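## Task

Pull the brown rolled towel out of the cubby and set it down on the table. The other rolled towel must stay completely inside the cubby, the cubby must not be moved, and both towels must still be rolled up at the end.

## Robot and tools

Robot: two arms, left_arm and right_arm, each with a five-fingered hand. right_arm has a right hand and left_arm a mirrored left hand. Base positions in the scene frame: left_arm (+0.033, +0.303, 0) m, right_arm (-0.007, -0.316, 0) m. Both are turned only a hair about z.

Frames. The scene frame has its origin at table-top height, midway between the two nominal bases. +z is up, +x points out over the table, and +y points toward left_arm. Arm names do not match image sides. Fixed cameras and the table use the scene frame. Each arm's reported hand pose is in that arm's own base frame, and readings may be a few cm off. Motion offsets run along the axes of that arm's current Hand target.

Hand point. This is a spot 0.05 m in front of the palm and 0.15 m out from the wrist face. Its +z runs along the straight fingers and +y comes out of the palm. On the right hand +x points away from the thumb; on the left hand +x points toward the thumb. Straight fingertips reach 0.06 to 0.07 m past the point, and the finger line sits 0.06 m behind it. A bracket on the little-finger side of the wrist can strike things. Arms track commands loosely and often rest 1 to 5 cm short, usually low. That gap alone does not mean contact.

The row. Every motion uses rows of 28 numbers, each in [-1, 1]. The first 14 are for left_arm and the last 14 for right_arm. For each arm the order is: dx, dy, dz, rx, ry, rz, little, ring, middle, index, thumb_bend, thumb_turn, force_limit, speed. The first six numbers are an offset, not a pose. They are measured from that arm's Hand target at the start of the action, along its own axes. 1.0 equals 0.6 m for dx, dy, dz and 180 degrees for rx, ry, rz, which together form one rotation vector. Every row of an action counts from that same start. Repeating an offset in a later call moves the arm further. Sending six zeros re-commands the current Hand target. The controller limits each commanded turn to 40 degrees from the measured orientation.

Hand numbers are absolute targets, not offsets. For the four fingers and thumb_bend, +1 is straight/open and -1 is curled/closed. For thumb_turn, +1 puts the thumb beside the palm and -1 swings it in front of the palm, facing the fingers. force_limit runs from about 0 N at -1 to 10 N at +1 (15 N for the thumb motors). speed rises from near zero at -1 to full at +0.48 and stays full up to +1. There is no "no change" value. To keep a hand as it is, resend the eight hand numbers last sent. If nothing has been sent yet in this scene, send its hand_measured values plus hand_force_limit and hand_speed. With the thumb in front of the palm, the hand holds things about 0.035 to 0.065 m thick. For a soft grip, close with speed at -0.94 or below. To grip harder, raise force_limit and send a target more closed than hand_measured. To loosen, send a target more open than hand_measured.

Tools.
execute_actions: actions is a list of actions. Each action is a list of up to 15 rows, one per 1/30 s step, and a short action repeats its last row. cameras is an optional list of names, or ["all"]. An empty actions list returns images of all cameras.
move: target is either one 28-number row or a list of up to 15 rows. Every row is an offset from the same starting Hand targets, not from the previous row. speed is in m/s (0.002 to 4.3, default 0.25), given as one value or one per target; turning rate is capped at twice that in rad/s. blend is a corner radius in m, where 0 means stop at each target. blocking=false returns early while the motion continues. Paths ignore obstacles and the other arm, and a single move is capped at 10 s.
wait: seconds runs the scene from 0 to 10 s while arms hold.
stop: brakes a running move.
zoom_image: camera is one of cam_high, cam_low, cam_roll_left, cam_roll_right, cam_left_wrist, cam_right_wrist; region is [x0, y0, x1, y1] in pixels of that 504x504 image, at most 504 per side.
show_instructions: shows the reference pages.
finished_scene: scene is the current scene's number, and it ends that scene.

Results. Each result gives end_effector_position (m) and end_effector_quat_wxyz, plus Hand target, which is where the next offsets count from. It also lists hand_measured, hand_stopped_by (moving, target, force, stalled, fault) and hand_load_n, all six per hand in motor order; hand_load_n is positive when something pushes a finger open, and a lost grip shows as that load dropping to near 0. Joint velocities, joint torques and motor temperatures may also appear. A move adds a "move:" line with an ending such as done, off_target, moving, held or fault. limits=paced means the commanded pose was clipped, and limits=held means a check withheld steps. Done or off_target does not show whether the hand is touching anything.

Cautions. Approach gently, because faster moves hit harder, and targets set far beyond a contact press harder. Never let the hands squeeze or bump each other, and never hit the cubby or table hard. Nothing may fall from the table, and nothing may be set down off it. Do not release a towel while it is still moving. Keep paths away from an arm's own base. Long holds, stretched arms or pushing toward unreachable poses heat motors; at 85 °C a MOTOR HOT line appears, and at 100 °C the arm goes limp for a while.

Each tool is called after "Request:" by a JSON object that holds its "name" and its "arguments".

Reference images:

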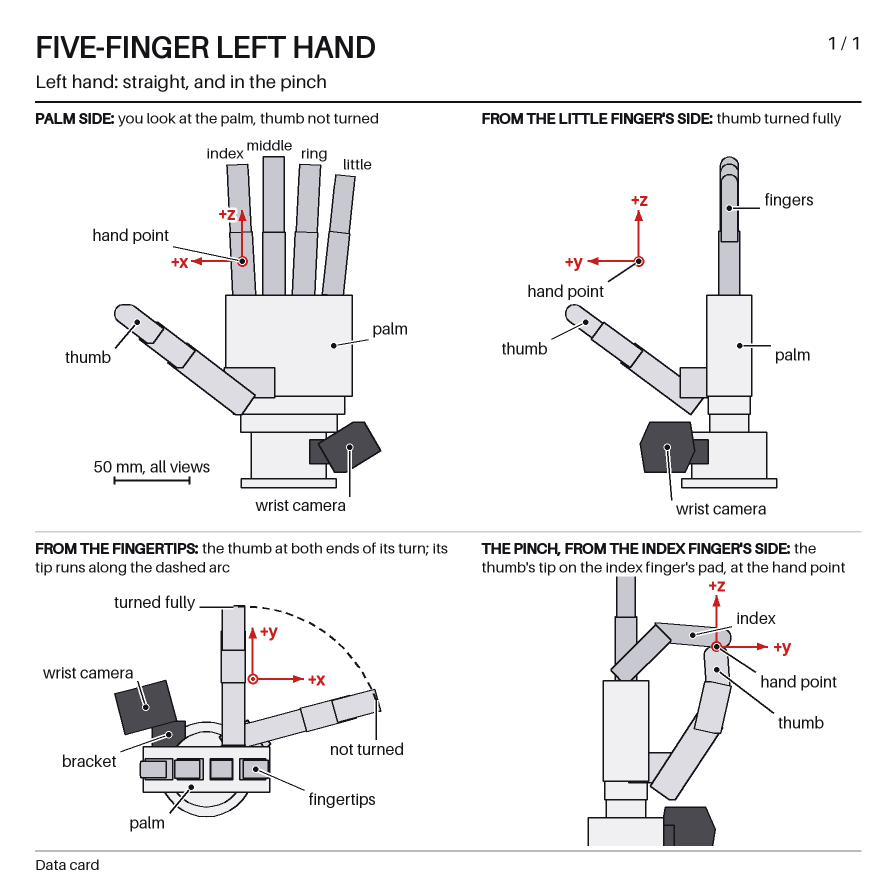

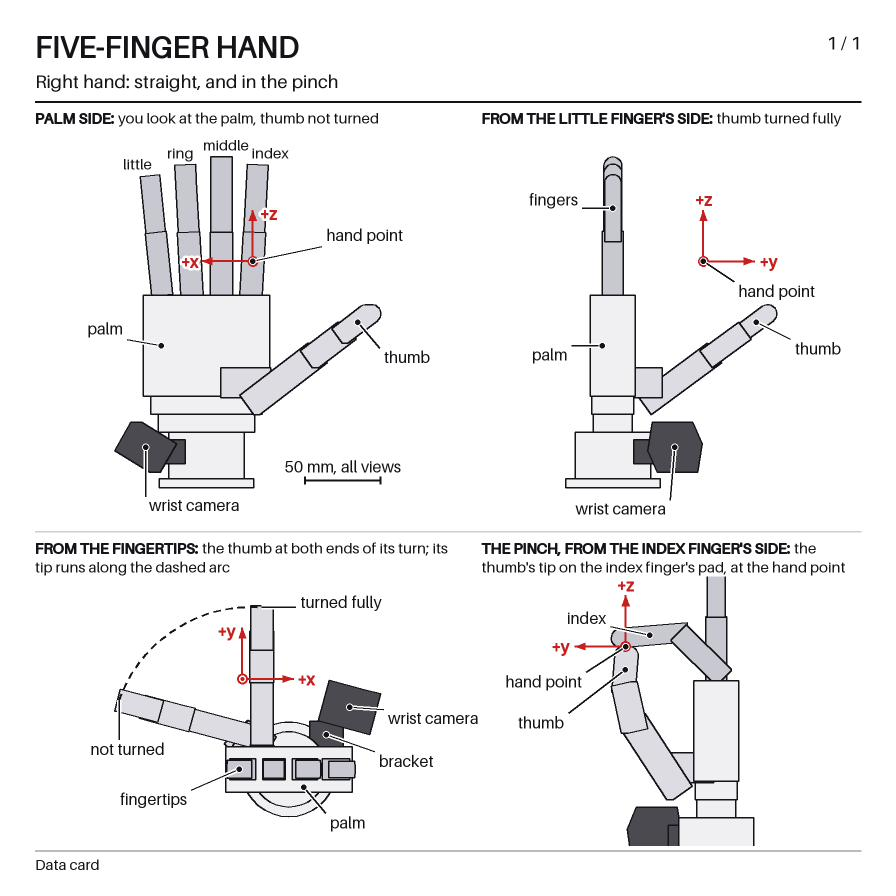

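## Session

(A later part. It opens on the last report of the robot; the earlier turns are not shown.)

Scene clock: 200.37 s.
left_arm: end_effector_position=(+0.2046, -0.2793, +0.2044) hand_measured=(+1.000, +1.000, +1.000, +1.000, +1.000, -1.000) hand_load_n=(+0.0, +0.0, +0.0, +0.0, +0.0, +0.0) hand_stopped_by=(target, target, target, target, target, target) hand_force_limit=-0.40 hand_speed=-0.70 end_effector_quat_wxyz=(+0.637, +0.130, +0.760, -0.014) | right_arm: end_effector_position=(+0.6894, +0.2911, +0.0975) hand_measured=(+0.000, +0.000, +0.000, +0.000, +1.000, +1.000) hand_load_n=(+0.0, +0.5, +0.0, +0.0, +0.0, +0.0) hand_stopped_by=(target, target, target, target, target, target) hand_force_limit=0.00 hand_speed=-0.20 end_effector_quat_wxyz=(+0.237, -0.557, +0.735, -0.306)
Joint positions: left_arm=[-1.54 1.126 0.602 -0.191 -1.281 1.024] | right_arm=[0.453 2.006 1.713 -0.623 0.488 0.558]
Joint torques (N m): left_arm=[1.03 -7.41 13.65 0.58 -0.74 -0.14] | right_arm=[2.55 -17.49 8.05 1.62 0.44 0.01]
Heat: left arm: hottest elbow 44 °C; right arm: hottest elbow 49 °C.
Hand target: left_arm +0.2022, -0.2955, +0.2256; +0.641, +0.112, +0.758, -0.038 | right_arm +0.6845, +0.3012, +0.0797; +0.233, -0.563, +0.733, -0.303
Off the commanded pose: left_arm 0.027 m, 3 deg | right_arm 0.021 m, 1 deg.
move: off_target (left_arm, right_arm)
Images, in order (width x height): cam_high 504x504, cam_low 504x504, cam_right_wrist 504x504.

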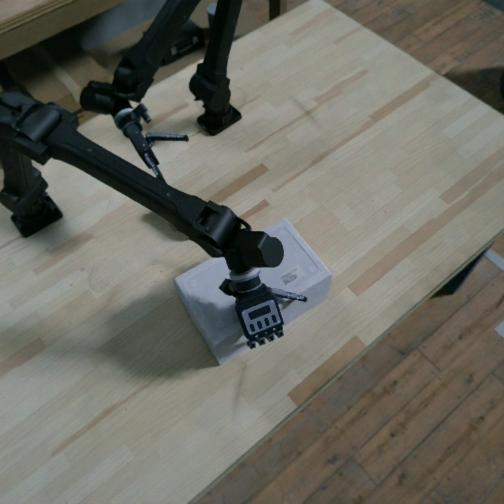

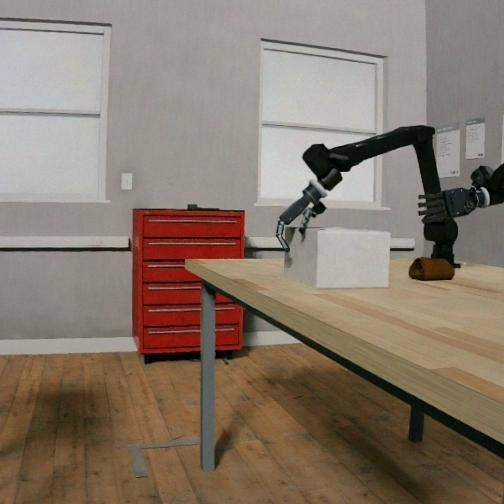

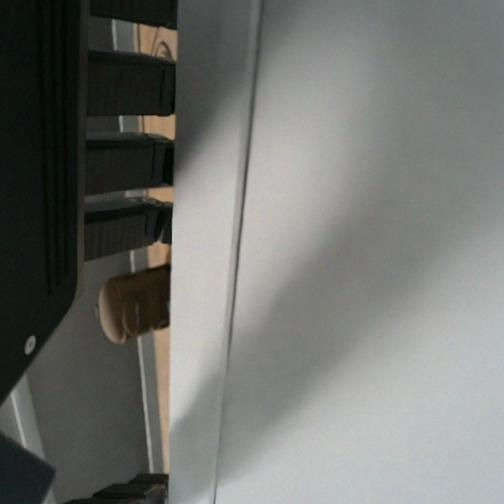

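Request:
{"name": "move", "arguments": {"target": [[0,0,0,0,0,0,1,1,1,1,1,-1,-0.4,-0.7,0,0.0236,0.0236,0,0,0,0,0,0,0,1,1,0,-0.2],[0,0,0,0,0,0,1,1,1,1,1,-1,-0.4,-0.7,0.0259,0.0919,-0.0447,0,0,0,0,0,0,0,1,1,0,-0.2]], "speed": 0.06, "cameras": ["cam_high","cam_roll_right","cam_low","cam_right_wrist"]}}

Request:
{"name": "zoom_image", "arguments": {"camera": "cam_high", "region": [130, 180, 380, 380]}}

Scene clock: 205.43 s.
left_arm: end_effector_position=(+0.2046, -0.2793, +0.2044) hand_measured=(+1.000, +1.000, +1.000, +1.000, +1.000, -1.000) hand_load_n=(+0.0, +0.0, +0.0, +0.0, +0.0, +0.0) hand_stopped_by=(target, target, target, target, target, target) hand_force_limit=-0.40 hand_speed=-0.70 end_effector_quat_wxyz=(+0.637, +0.130, +0.760, -0.014) | right_arm: end_effector_position=(+0.6403, +0.2942, +0.0794) hand_measured=(+0.000, +0.000, +0.000, +0.000, +1.000, +1.000) hand_load_n=(+0.0, +0.0, +0.0, +0.0, +0.0, +0.0) hand_stopped_by=(target, target, target, target, target, target) hand_force_limit=0.00 hand_speed=-0.20 end_effector_quat_wxyz=(+0.247, -0.545, +0.740, -0.306)
Joint positions: left_arm=[-1.54 1.126 0.602 -0.191 -1.281 1.024] | right_arm=[0.493 1.908 1.503 -0.511 0.516 0.615]
Joint torques (N m): left_arm=[0.5 -7.53 13.63 0.47 -0.74 -0.16] | right_arm=[2.78 -16.62 6.79 1.1 0.39 -0.14]
Heat: left arm: hottest elbow 45 °C; right arm: hottest elbow 48 °C.
Hand target: left_arm +0.2022, -0.2955, +0.2256; +0.641, +0.112, +0.758, -0.038 | right_arm +0.6245, +0.3013, +0.0600; +0.233, -0.563, +0.733, -0.303
Off the commanded pose: left_arm 0.027 m, 3 deg | right_arm 0.026 m, 3 deg.
move: off_target (left_arm, right_arm)
Images, in order (width x height): cam_high 504x504, cam_low 504x504, cam_roll_right 504x504, cam_right_wrist 504x504.

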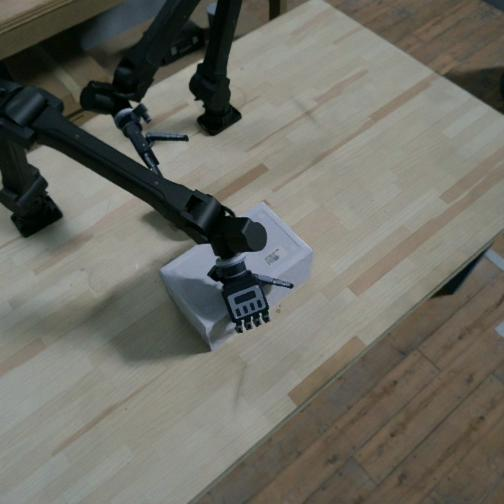

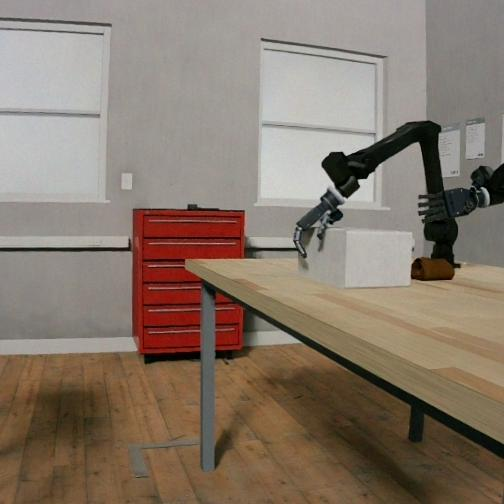

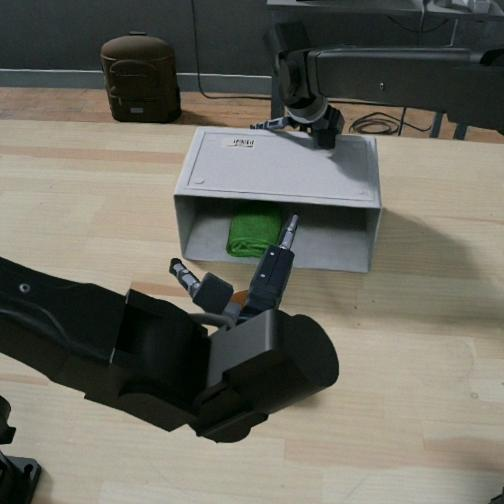

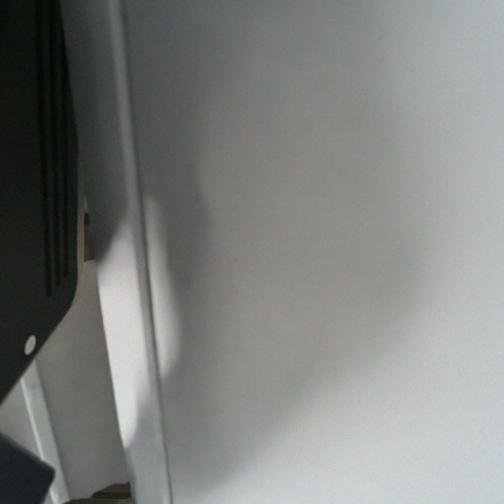

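Scaled by 2.016.

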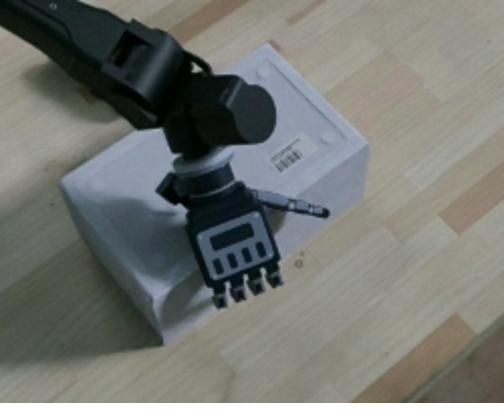

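Request:
{"name": "move", "arguments": {"target": [[0,0,0,0,0,0,1,1,1,1,1,-1,-0.4,-0.7,-0.0151,-0.1082,-0.0285,0,0,0,0,0,0,0,1,1,0,-0.2],[0,0,0,0,0,0,1,1,1,1,1,-1,-0.4,-0.7,0.0654,-0.1234,-0.0132,0,0,0,0,0,0,0,1,1,0,-0.2],[0,0,0,0,0,0,1,1,1,1,1,-1,-0.4,-0.7,0.11,-0.0057,-0.131,0,0,0,0,0,0,0,1,1,0,-0.2]], "speed": 0.08, "cameras": ["cam_high","cam_roll_right","cam_low","cam_right_wrist"]}}

Request:
{"name": "zoom_image", "arguments": {"camera": "cam_high", "region": [130, 180, 380, 380]}}

Scene clock: 215.13 s.
left_arm: end_effector_position=(+0.2046, -0.2793, +0.2044) hand_measured=(+1.000, +1.000, +1.000, +1.000, +1.000, -1.000) hand_load_n=(+0.0, +0.0, +0.0, +0.0, +0.0, +0.0) hand_stopped_by=(target, target, target, target, target, target) hand_force_limit=-0.40 hand_speed=-0.70 end_effector_quat_wxyz=(+0.637, +0.130, +0.760, -0.014) | right_arm: end_effector_position=(+0.5612, +0.2408, +0.1161) hand_measured=(+0.000, +0.000, +0.000, +0.000, +1.000, +1.000) hand_load_n=(+0.0, +0.0, +1.0, +0.0, +0.0, +0.0) hand_stopped_by=(target, target, target, target, target, target) hand_force_limit=0.00 hand_speed=-0.20 end_effector_quat_wxyz=(+0.223, -0.563, +0.735, -0.306)
Joint positions: left_arm=[-1.54 1.126 0.602 -0.191 -1.281 1.024] | right_arm=[0.476 1.665 1.281 -0.57 0.505 0.575]
Joint torques (N m): left_arm=[0.73 -6.83 13.65 0.51 -0.74 -0.16] | right_arm=[2.61 -14.74 7.82 1.54 0.39 0.09]
Heat: left arm: hottest elbow 46 °C; right arm: hottest elbow 47 °C.
Hand target: left_arm +0.2022, -0.2955, +0.2256; +0.641, +0.112, +0.758, -0.038 | right_arm +0.5562, +0.2511, +0.1180; +0.233, -0.563, +0.733, -0.303
Off the commanded pose: left_arm 0.027 m, 3 deg | right_arm 0.012 m, 1 deg.
move: off_target (left_arm, right_arm)
Images, in order (width x height): cam_high 504x504, cam_low 504x504, cam_roll_right 504x504, cam_right_wrist 504x504.

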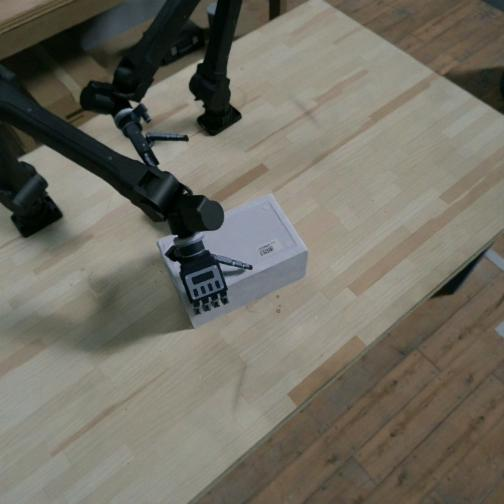

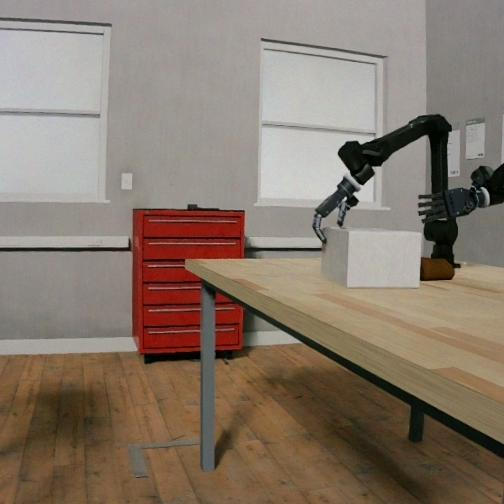

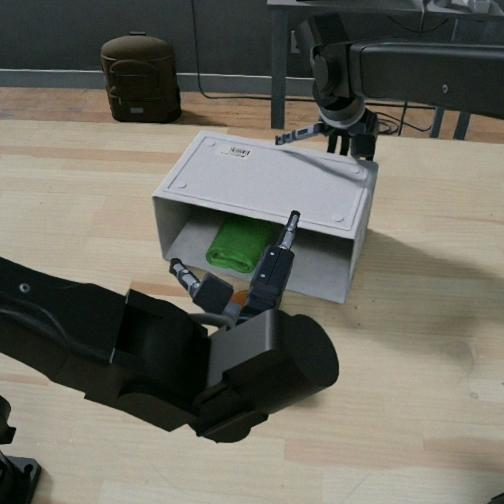

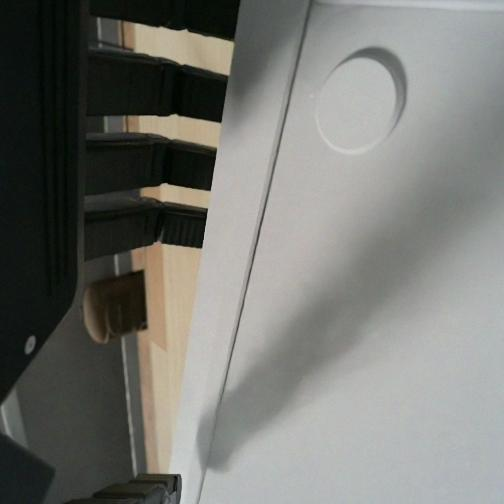

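Scaled by 2.016.

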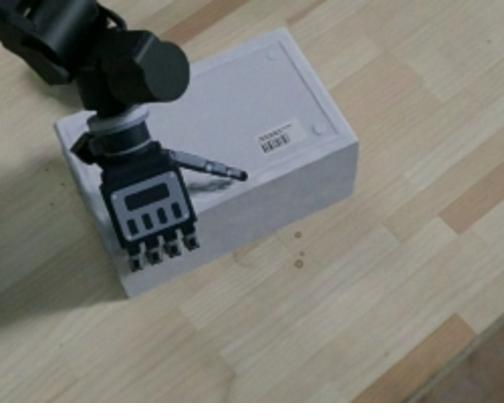

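Request:
{"name": "move", "arguments": {"target": [[0.185,0.1908,0.1587,0,0,0,-1,-1,-1,-1,1,-1,-0.4,-0.3,-0.0065,-0.0171,0.0171,0,0,0,0,0,0,0,1,1,0,-0.2]], "speed": 0.15, "cameras": ["cam_high","cam_roll_right","cam_roll_left","cam_left_wrist"]}}

Request:
{"name": "zoom_image", "arguments": {"camera": "cam_high", "region": [130, 130, 380, 330]}}

Scene clock: 224.43 s.
left_arm: end_effector_position=(+0.2991, -0.1943, +0.1114) hand_measured=(-1.000, -1.000, -1.000, -1.000, +1.000, -1.000) hand_load_n=(+0.0, +0.0, +0.0, +0.0, +0.0, +0.5) hand_stopped_by=(target, target, target, target, target, target) hand_force_limit=-0.40 hand_speed=-0.30 end_effector_quat_wxyz=(+0.640, +0.114, +0.758, -0.044) | right_arm: end_effector_position=(+0.5611, +0.2412, +0.1154) hand_measured=(+0.000, +0.000, +0.000, +0.000, +1.000, +1.000) hand_load_n=(+0.0, +0.0, +1.0, +0.0, +0.0, +0.0) hand_stopped_by=(target, target, target, target, target, target) hand_force_limit=0.00 hand_speed=-0.20 end_effector_quat_wxyz=(+0.223, -0.563, +0.735, -0.305)
Joint positions: left_arm=[-1.121 1.22 0.237 0.701 -0.884 1.432] | right_arm=[0.476 1.666 1.281 -0.57 0.503 0.576]
Joint torques (N m): left_arm=[1.85 -4.01 6.22 2.07 -0.14 0.06] | right_arm=[1.67 -12.45 10.47 1.48 0.17 -0.05]
Heat: left arm: hottest elbow 46 °C; right arm: hottest elbow 46 °C.
Hand target: left_arm +0.3022, -0.1900, +0.1100; +0.641, +0.112, +0.758, -0.038 | right_arm +0.5712, +0.2512, +0.1180; +0.233, -0.563, +0.733, -0.303
Off the commanded pose: left_arm 0.006 m, 1 deg | right_arm 0.014 m, 1 deg.
move: off_target (right_arm)
Images, in order (width x height): cam_high 504x504, cam_roll_left 504x504, cam_roll_right 504x504, cam_left_wrist 504x504.

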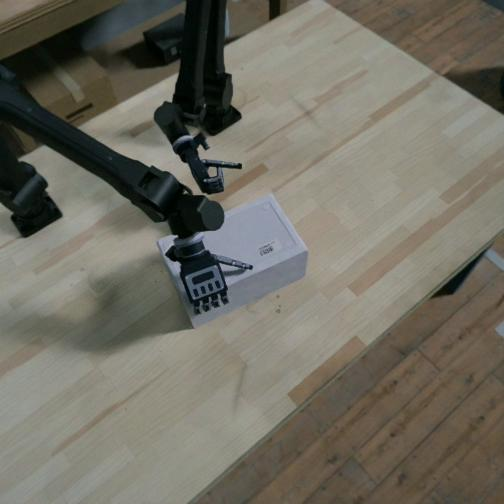

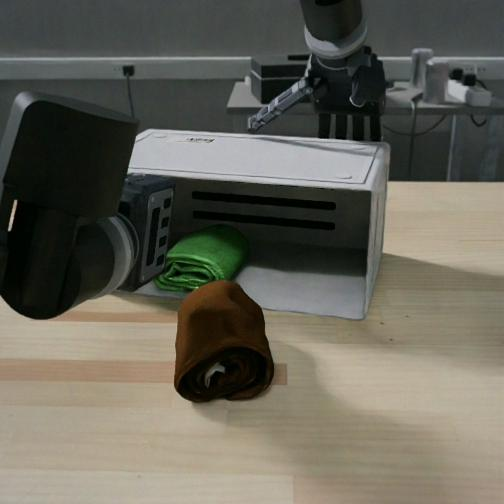

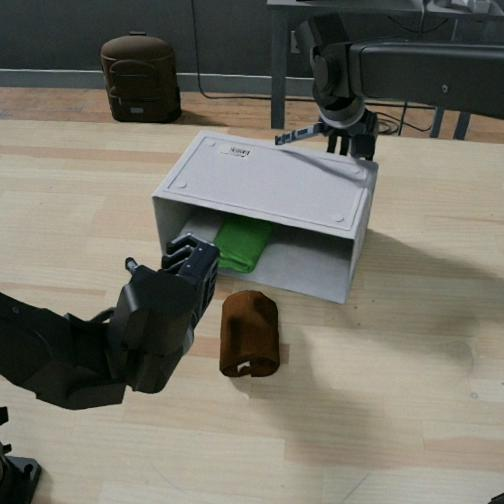

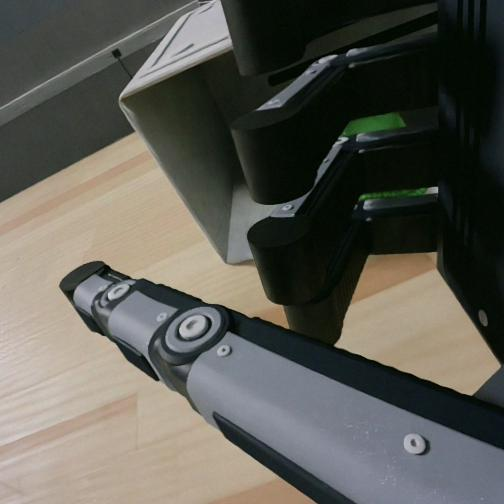

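Scaled by 2.016.

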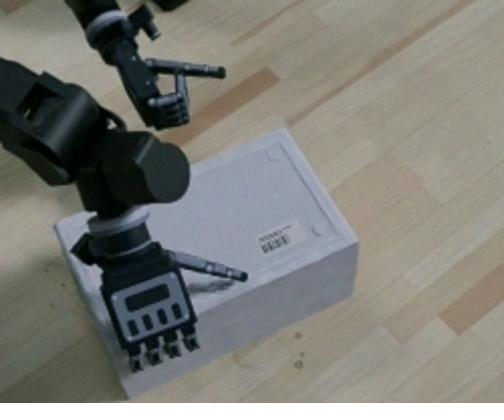

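Request:
{"name": "move", "arguments": {"target": [[-0.0201,0.0296,0.1284,0,0,0,-1,-1,-1,-1,1,-1,-0.4,-0.3,0,0,0,0,0,0,0,0,0,0,1,1,0,-0.2]], "speed": 0.06, "cameras": ["cam_high","cam_roll_right"]}}

Request:
{"name": "zoom_image", "arguments": {"camera": "cam_high", "region": [130, 130, 380, 330]}}

Scene clock: 227.77 s.
left_arm: end_effector_position=(+0.3682, -0.1828, +0.0977) hand_measured=(-1.000, -1.000, -1.000, -1.000, +1.000, -1.000) hand_load_n=(+0.0, +0.0, +0.0, +0.0, +0.0, +0.0) hand_stopped_by=(target, target, target, target, target, target) hand_force_limit=-0.40 hand_speed=-0.30 end_effector_quat_wxyz=(+0.629, +0.123, +0.767, -0.034) | right_arm: end_effector_position=(+0.5611, +0.2412, +0.1154) hand_measured=(+0.000, +0.000, +0.000, +0.000, +1.000, +1.000) hand_load_n=(+0.0, +0.0, +1.0, +0.0, +0.0, +0.0) hand_stopped_by=(target, target, target, target, target, target) hand_force_limit=0.00 hand_speed=-0.20 end_effector_quat_wxyz=(+0.223, -0.563, +0.735, -0.305)
Joint positions: left_arm=[-0.866 1.371 0.304 0.807 -0.637 1.519] | right_arm=[0.476 1.666 1.281 -0.57 0.503 0.576]
Joint torques (N m): left_arm=[2.78 -6.65 9.22 2.13 -0.08 0.06] | right_arm=[1.67 -12.51 10.44 1.48 0.18 -0.04]
Heat: left arm: hottest elbow 46 °C; right arm: hottest elbow 46 °C.
Hand target: left_arm +0.3822, -0.1898, +0.1100; +0.641, +0.112, +0.758, -0.038 | right_arm +0.5712, +0.2512, +0.1180; +0.233, -0.563, +0.733, -0.303
Off the commanded pose: left_arm 0.020 m, 2 deg | right_arm 0.014 m, 1 deg.
move: off_target (left_arm, right_arm)
Images, in order (width x height): cam_high 504x504, cam_roll_right 504x504.

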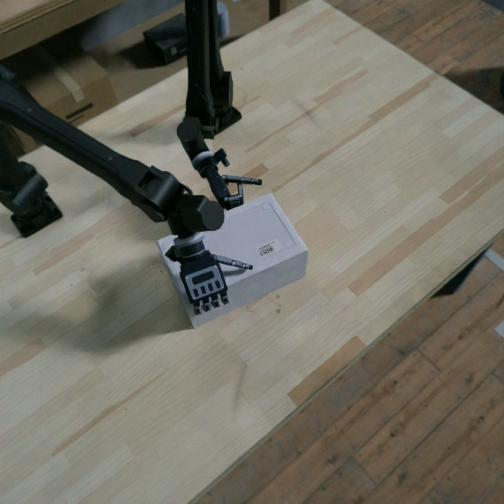

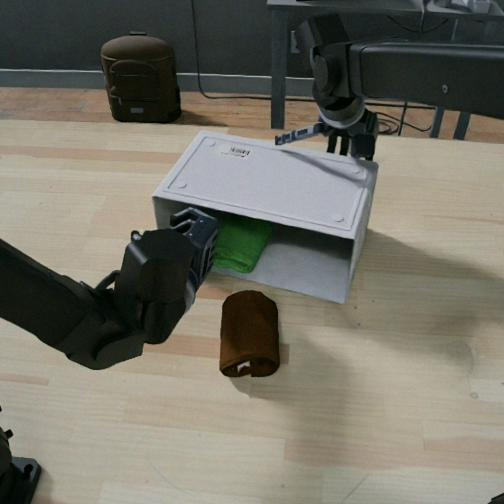

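Scaled by 2.016.

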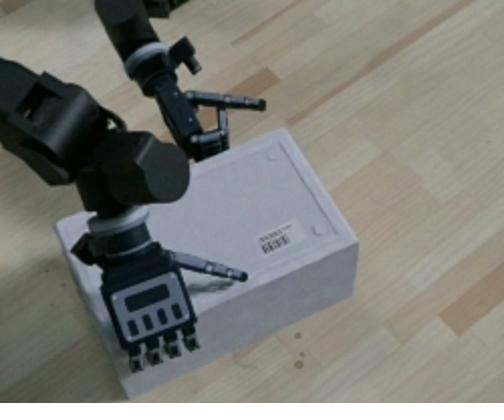

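Request:
{"name": "move", "arguments": {"target": [[-0.031,0.0183,0.0687,0,0,0,-1,-1,-1,-1,1,-1,-0.4,-0.3,0,0,0,0,0,0,0,0,0,0,1,1,0,-0.2]], "speed": 0.05, "cameras": ["cam_high","cam_roll_right"]}}

Request:
{"name": "zoom_image", "arguments": {"camera": "cam_high", "region": [130, 130, 380, 330]}}

Scene clock: 231.03 s.
left_arm: end_effector_position=(+0.4091, -0.1814, +0.1060) hand_measured=(-1.000, -1.000, -1.000, -1.000, +1.000, -1.000) hand_load_n=(+0.0, +0.0, +0.0, +0.0, +0.0, +0.5) hand_stopped_by=(target, target, target, target, target, target) hand_force_limit=-0.40 hand_speed=-0.30 end_effector_quat_wxyz=(+0.629, +0.116, +0.767, -0.038) | right_arm: end_effector_position=(+0.5609, +0.2415, +0.1136) hand_measured=(+0.000, +0.000, +0.000, +0.000, +1.000, +1.000) hand_load_n=(+0.0, +0.0, +1.0, +0.0, +0.0, +0.0) hand_stopped_by=(target, target, target, target, target, target) hand_force_limit=0.00 hand_speed=-0.20 end_effector_quat_wxyz=(+0.222, -0.564, +0.735, -0.303)
Joint positions: left_arm=[-0.757 1.407 0.379 0.788 -0.533 1.537] | right_arm=[0.476 1.669 1.281 -0.57 0.501 0.576]
Joint torques (N m): left_arm=[2.14 -7.71 10.73 1.28 0.02 0.14] | right_arm=[1.55 -12.63 10.43 1.48 0.25 -0.05]
Heat: left arm: hottest elbow 45 °C; right arm: hottest elbow 46 °C.
Hand target: left_arm +0.4271, -0.1897, +0.1219; +0.641, +0.112, +0.758, -0.038 | right_arm +0.5712, +0.2512, +0.1179; +0.233, -0.563, +0.733, -0.303
Off the commanded pose: left_arm 0.025 m, 2 deg | right_arm 0.015 m, 1 deg.
move: off_target (left_arm, right_arm)
Images, in order (width x height): cam_high 504x504, cam_roll_right 504x504.

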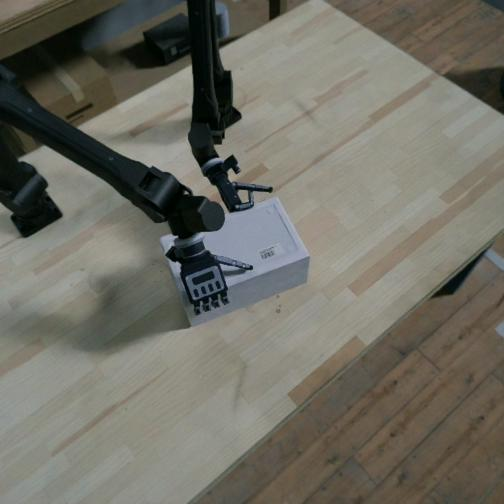

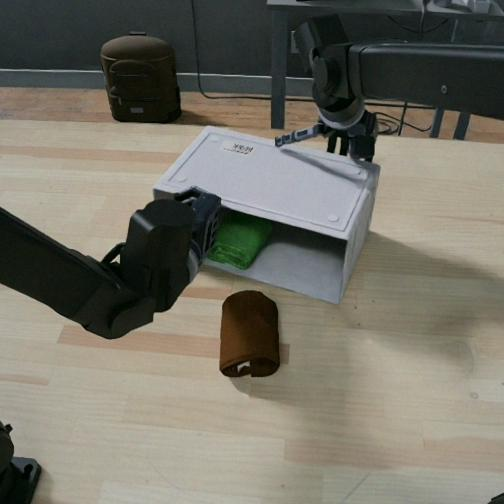

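Scaled by 2.016.

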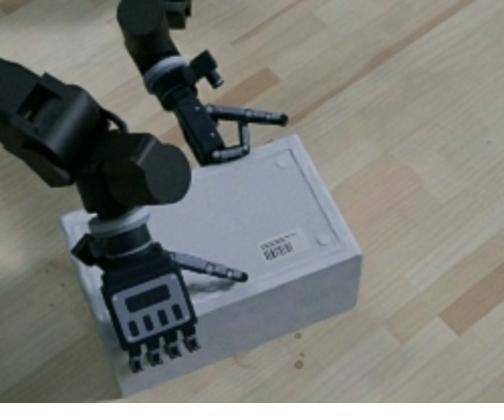

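Request:
{"name": "move", "arguments": {"target": [[-0.012,0.012,0.06,0,0,0,-1,-1,-1,-1,1,-1,-0.4,-0.3,0,0,0,0,0,0,0,0,0,0,1,1,0,-0.2]], "speed": 0.05, "cameras": ["cam_high","cam_roll_right"]}}

Request:
{"name": "zoom_image", "arguments": {"camera": "cam_high", "region": [130, 130, 380, 330]}}

Scene clock: 233.77 s.
left_arm: end_effector_position=(+0.4429, -0.1790, +0.1064) hand_measured=(-1.000, -1.000, -1.000, -1.000, +1.000, -1.000) hand_load_n=(+0.0, +0.5, +0.0, +0.0, +0.0, +0.5) hand_stopped_by=(target, target, target, target, target, target) hand_force_limit=-0.40 hand_speed=-0.30 end_effector_quat_wxyz=(+0.629, +0.111, +0.769, -0.037) | right_arm: end_effector_position=(+0.5623, +0.2391, +0.1134) hand_measured=(+0.000, +0.000, +0.000, +0.000, +1.000, +1.000) hand_load_n=(+0.0, +0.0, +0.0, +3.0, +0.0, +0.0) hand_stopped_by=(target, target, target, target, target, target) hand_force_limit=0.00 hand_speed=-0.20 end_effector_quat_wxyz=(+0.220, -0.562, +0.736, -0.307)
Joint positions: left_arm=[-0.683 1.465 0.446 0.785 -0.469 1.549] | right_arm=[0.474 1.67 1.281 -0.568 0.509 0.576]
Joint torques (N m): left_arm=[1.96 -8.12 11.77 1.48 0.22 0.14] | right_arm=[1.79 -12.81 10.43 1.42 -0.05 -0.05]
Heat: left arm: hottest elbow 45 °C; right arm: hottest elbow 46 °C.
Hand target: left_arm +0.4645, -0.1908, +0.1234; +0.641, +0.112, +0.758, -0.038 | right_arm +0.5711, +0.2512, +0.1178; +0.233, -0.563, +0.733, -0.303
Off the commanded pose: left_arm 0.030 m, 2 deg | right_arm 0.016 m, 2 deg.
move: off_target (left_arm, right_arm)
Images, in order (width x height): cam_high 504x504, cam_roll_right 504x504.

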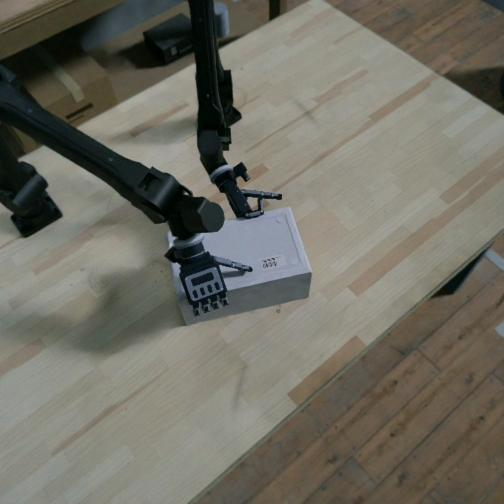

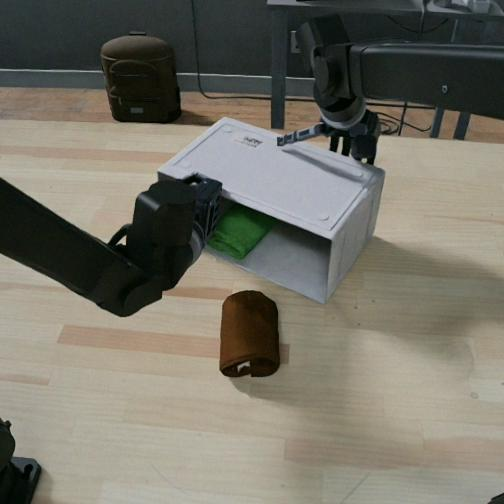

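Scaled by 2.016.

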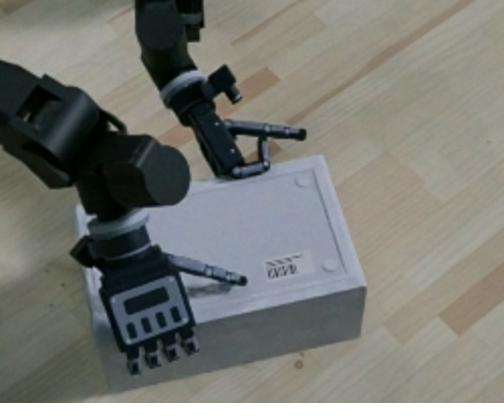

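Request:
{"name": "move", "arguments": {"target": [[0.0151,-0.0222,-0.0963,0,0,0,-1,-1,-1,-1,1,-1,-0.4,-0.3,-0.0065,-0.182,-0.148,0,0,0,0,0,0,0,1,1,0,-0.2],[0.0151,-0.0222,-0.0963,0,0,0,-1,-1,-1,-1,1,-1,-0.4,-0.3,0.3053,0.0732,-0.3088,0.1612,-0.4015,-0.2094,-1,-1,-1,-1,1,1,0,-0.2],[0.0151,-0.0222,-0.0963,0,0,0,-1,-1,-1,-1,1,-1,-0.4,-0.3,0.2838,0.2688,-0.1205,0.1612,-0.4015,-0.2094,-1,-1,-1,-1,1,1,0,-0.2]], "speed": 0.2, "cameras": ["all"]}}

Request:
{"name": "zoom_image", "arguments": {"camera": "cam_high", "region": [130, 130, 380, 380]}}

Scene clock: 249.47 s.
left_arm: end_effector_position=(+0.4088, -0.1865, +0.1210) hand_measured=(-1.000, -1.000, -1.000, -1.000, +1.000, -1.000) hand_load_n=(+0.0, +0.0, +0.0, +0.0, +0.0, +0.0) hand_stopped_by=(target, target, target, target, target, target) hand_force_limit=-0.40 hand_speed=-0.30 end_effector_quat_wxyz=(+0.641, +0.111, +0.759, -0.032) | right_arm: end_effector_position=(+0.3725, +0.1235, +0.0605) hand_measured=(-1.000, -1.000, -1.000, -1.000, +1.000, +1.000) hand_load_n=(+0.0, +0.0, +0.0, +0.0, +0.0, -0.5) hand_stopped_by=(target, target, target, target, target, target) hand_force_limit=0.00 hand_speed=-0.20 end_effector_quat_wxyz=(-0.627, +0.749, -0.161, +0.145)
Joint positions: left_arm=[-0.781 1.387 0.395 0.779 -0.575 1.549] | right_arm=[-0.161 1.482 0.489 0.426 -1.245 -0.559]
Joint torques (N m): left_arm=[0.21 -9.47 6.27 1.14 -0.32 -0.13] | right_arm=[2.32 -7 5.07 1.66 -0.15 0.05]
Heat: left arm: hottest elbow 43 °C; right arm: hottest elbow 46 °C.
Hand target: left_arm +0.4045, -0.1910, +0.1234; +0.641, +0.112, +0.758, -0.038 | right_arm +0.3676, +0.1292, +0.0552; -0.628, +0.749, -0.163, +0.136
Off the commanded pose: left_arm 0.007 m, 1 deg | right_arm 0.009 m, 1 deg.
move: done

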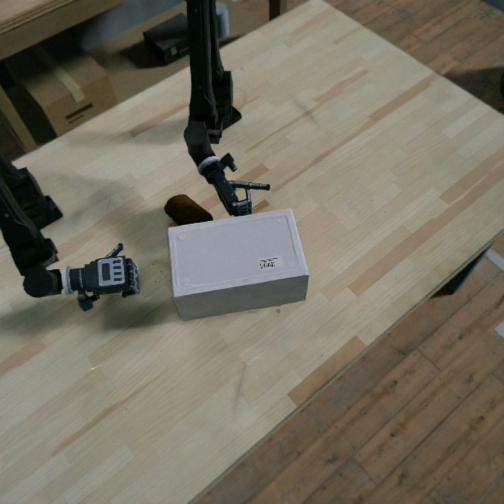

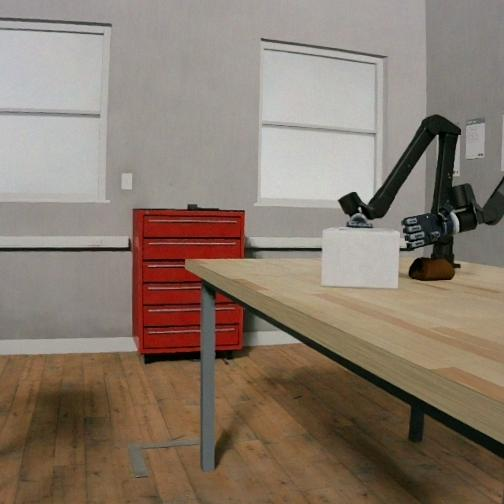

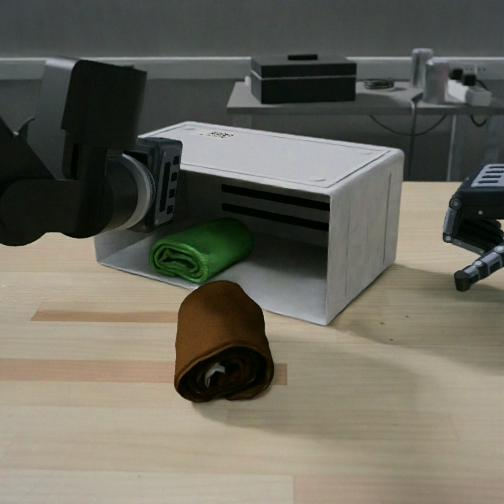

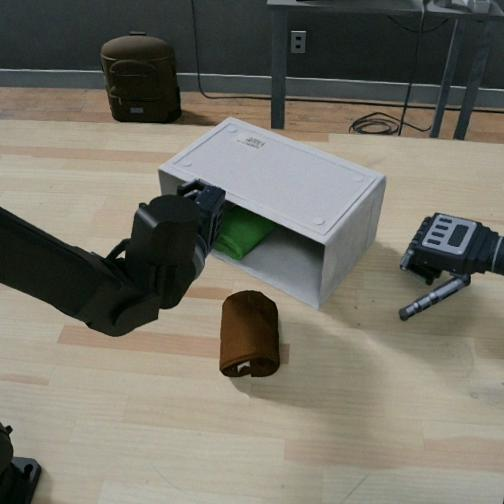

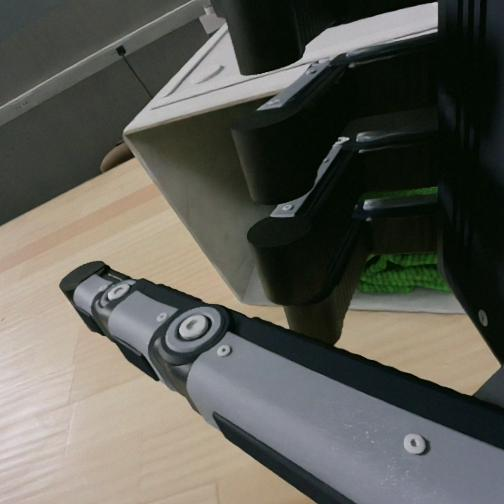

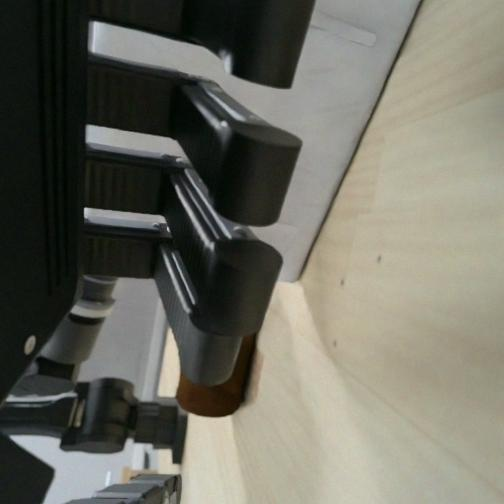

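Scaled by 2.016.

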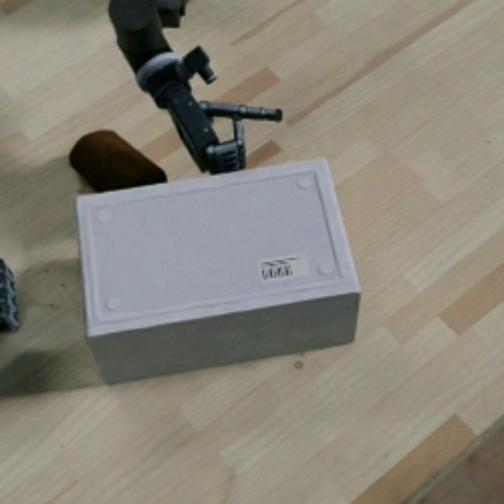

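Request:
{"name": "move", "arguments": {"target": [[0,0,0,0,0,0,-1,-1,-1,-1,1,-1,-0.4,-0.3,-0.0133,-0.0247,0.1395,0,0,0,-1,-1,-1,-1,1,1,0,-0.2]], "speed": 0.06, "cameras": ["cam_high"]}}

Request:
{"name": "zoom_image", "arguments": {"camera": "cam_high", "region": [130, 180, 380, 380]}}

Scene clock: 254.83 s.
left_arm: end_effector_position=(+0.4088, -0.1865, +0.1210) hand_measured=(-1.000, -1.000, -1.000, -1.000, +1.000, -1.000) hand_load_n=(+0.0, +0.0, +0.0, +0.0, +0.0, +0.0) hand_stopped_by=(target, target, target, target, target, target) hand_force_limit=-0.40 hand_speed=-0.30 end_effector_quat_wxyz=(+0.641, +0.111, +0.759, -0.032) | right_arm: end_effector_position=(+0.3832, +0.2032, +0.0485) hand_measured=(-1.000, -1.000, -1.000, -1.000, +1.000, +1.000) hand_load_n=(+0.0, +0.0, +0.0, +0.0, +0.0, -0.5) hand_stopped_by=(target, target, target, target, target, target) hand_force_limit=0.00 hand_speed=-0.20 end_effector_quat_wxyz=(-0.623, +0.752, -0.173, +0.130)
Joint positions: left_arm=[-0.781 1.387 0.395 0.779 -0.575 1.549] | right_arm=[0.081 1.574 0.489 0.71 -1.026 -0.305]
Joint torques (N m): left_arm=[0.32 -9.47 6.27 1.35 -0.32 -0.1] | right_arm=[2.32 -7.65 7.39 1.89 -0.02 0.07]
Heat: left arm: hottest elbow 43 °C; right arm: hottest elbow 46 °C.
Hand target: left_arm +0.4045, -0.1910, +0.1234; +0.641, +0.112, +0.758, -0.038 | right_arm +0.3955, +0.2099, +0.0552; -0.628, +0.749, -0.163, +0.136
Off the commanded pose: left_arm 0.007 m, 1 deg | right_arm 0.016 m, 2 deg.
move: off_target (right_arm)
Images, in order (width x height): cam_high 504x504.

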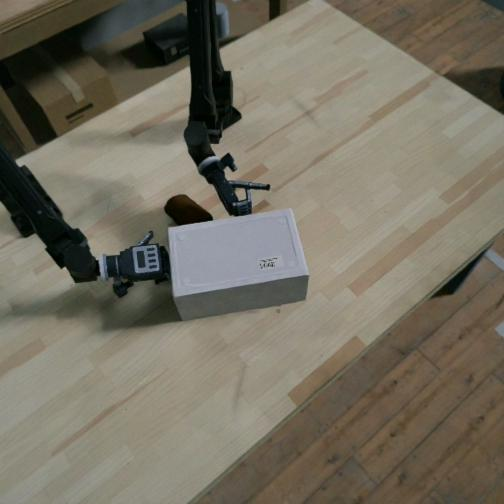

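Scaled by 2.016.

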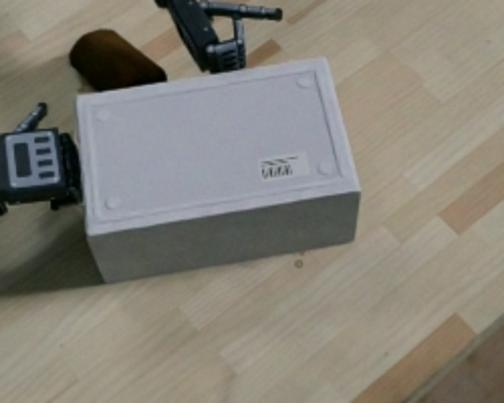

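Request:
{"name": "move", "arguments": {"target": [0,0,0,0,0,0,-1,-1,-1,-1,1,-1,-0.4,-0.3,0,-0.0102,0.0575,0,0,0,-1,-1,-1,-1,1,1,0,-0.2], "speed": 0.05, "cameras": ["cam_high","cam_roll_right"]}}

Request:
{"name": "zoom_image", "arguments": {"camera": "cam_high", "region": [130, 180, 380, 380]}}

Scene clock: 263.27 s.
left_arm: end_effector_position=(+0.4088, -0.1865, +0.1210) hand_measured=(-1.000, -1.000, -1.000, -1.000, +1.000, -1.000) hand_load_n=(+0.0, +0.0, +0.0, +0.0, +0.0, +0.0) hand_stopped_by=(target, target, target, target, target, target) hand_force_limit=-0.40 hand_speed=-0.30 end_effector_quat_wxyz=(+0.641, +0.111, +0.759, -0.032) | right_arm: end_effector_position=(+0.3929, +0.2304, +0.0444) hand_measured=(-1.000, -1.000, -1.000, -1.000, +1.000, +1.000) hand_load_n=(-1.0, +0.0, +0.0, +0.0, +0.0, -0.5) hand_stopped_by=(target, target, target, target, target, target) hand_force_limit=0.00 hand_speed=-0.20 end_effector_quat_wxyz=(-0.620, +0.754, -0.179, +0.127)
Joint positions: left_arm=[-0.781 1.387 0.395 0.779 -0.575 1.549] | right_arm=[0.158 1.614 0.522 0.743 -0.948 -0.257]
Joint torques (N m): left_arm=[0.15 -9.17 6.28 1.26 -0.33 -0.09] | right_arm=[2.67 -8.18 8.31 1.96 0.01 0.05]
Heat: left arm: hottest elbow 42 °C; right arm: hottest elbow 45 °C.
Hand target: left_arm +0.4045, -0.1910, +0.1234; +0.641, +0.112, +0.758, -0.038 | right_arm +0.4101, +0.2417, +0.0552; -0.628, +0.749, -0.163, +0.136
Off the commanded pose: left_arm 0.007 m, 1 deg | right_arm 0.023 m, 2 deg.
move: off_target (right_arm)
Images, in order (width x height): cam_high 504x504, cam_roll_right 504x504.

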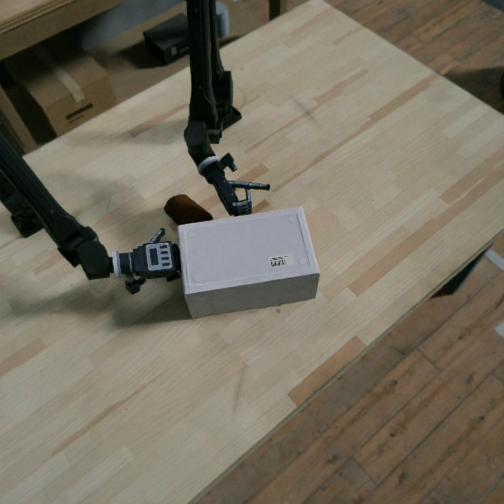

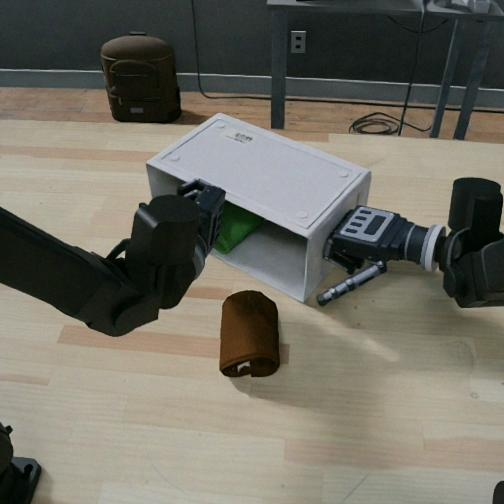

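Scaled by 2.016.

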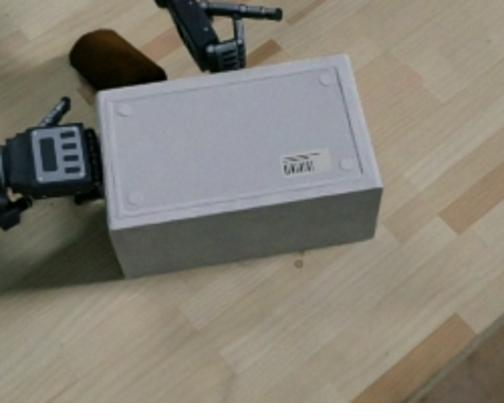

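Request:
{"name": "move", "arguments": {"target": [[0.0013,-0.044,-0.0295,0,0,0,-1,-1,-1,-1,1,-1,-0.4,-0.3,0,0.0174,-0.0985,0,0,0,-1,-1,-1,-1,1,1,0,-0.2],[-0.0118,-0.0442,0.0443,0,0,0,-1,-1,-1,-1,1,-1,-0.4,-0.3,0,0.0174,-0.0985,0,0,0,-1,-1,-1,-1,1,1,0,-0.2]], "speed": 0.06, "cameras": ["cam_high","cam_roll_right"]}}

Request:
{"name": "zoom_image", "arguments": {"camera": "cam_high", "region": [130, 180, 380, 380]}}

Scene clock: 273.27 s.
left_arm: end_effector_position=(+0.4095, -0.2163, +0.1115) hand_measured=(-1.000, -1.000, -1.000, -1.000, +1.000, -1.000) hand_load_n=(+0.0, +0.0, +0.0, +0.0, +0.0, +0.5) hand_stopped_by=(target, target, target, target, target, target) hand_force_limit=-0.40 hand_speed=-0.30 end_effector_quat_wxyz=(+0.631, +0.120, +0.765, -0.036) | right_arm: end_effector_position=(+0.3870, +0.1929, +0.0563) hand_measured=(-1.000, -1.000, -1.000, -1.000, +1.000, +1.000) hand_load_n=(+0.0, +0.0, +0.0, +0.0, +0.0, -0.5) hand_stopped_by=(target, target, target, target, target, target) hand_force_limit=0.00 hand_speed=-0.20 end_effector_quat_wxyz=(-0.630, +0.748, -0.159, +0.133)
Joint positions: left_arm=[-0.835 1.45 0.448 0.756 -0.607 1.527] | right_arm=[0.044 1.566 0.501 0.697 -1.08 -0.327]
Joint torques (N m): left_arm=[2.67 -7.94 10.32 1.73 0.03 0.04] | right_arm=[0.26 -9.23 4.85 0.91 -0.19 -0.14]
Motor temperatures (°C): left_arm=[31 33 41 33 29 30] | right_arm=[30 33 44 31 33 32]
Heat: left arm: hottest elbow 41 °C; right arm: hottest elbow 44 °C.
Hand target: left_arm +0.4255, -0.2230, +0.1235; +0.641, +0.112, +0.758, -0.038 | right_arm +0.3853, +0.1871, +0.0553; -0.628, +0.749, -0.163, +0.136
Off the commanded pose: left_arm 0.021 m, 2 deg | right_arm 0.006 m, 1 deg.
move: off_target (left_arm)
Images, in order (width x height): cam_high 504x504, cam_roll_right 504x504.

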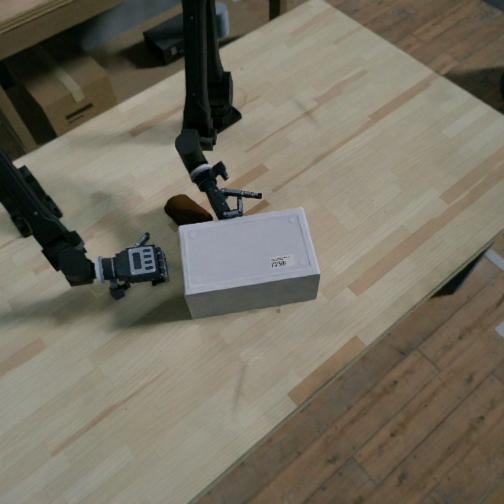

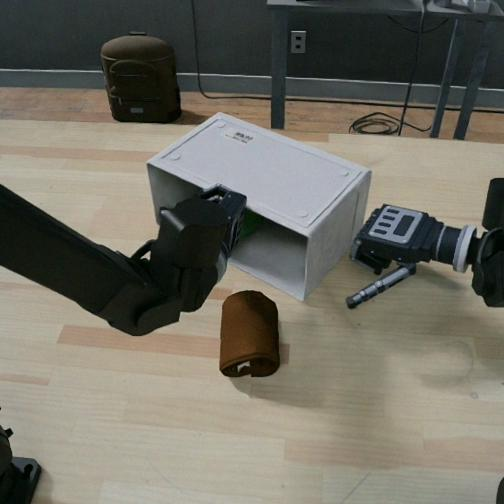

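Scaled by 2.016.

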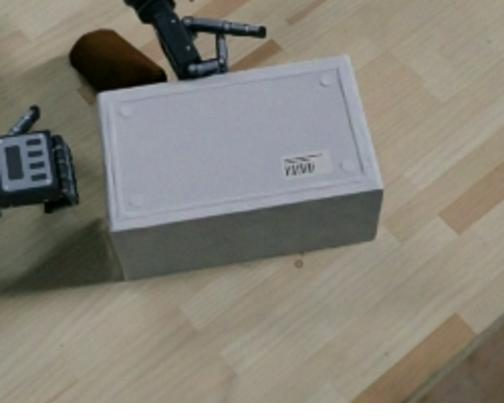

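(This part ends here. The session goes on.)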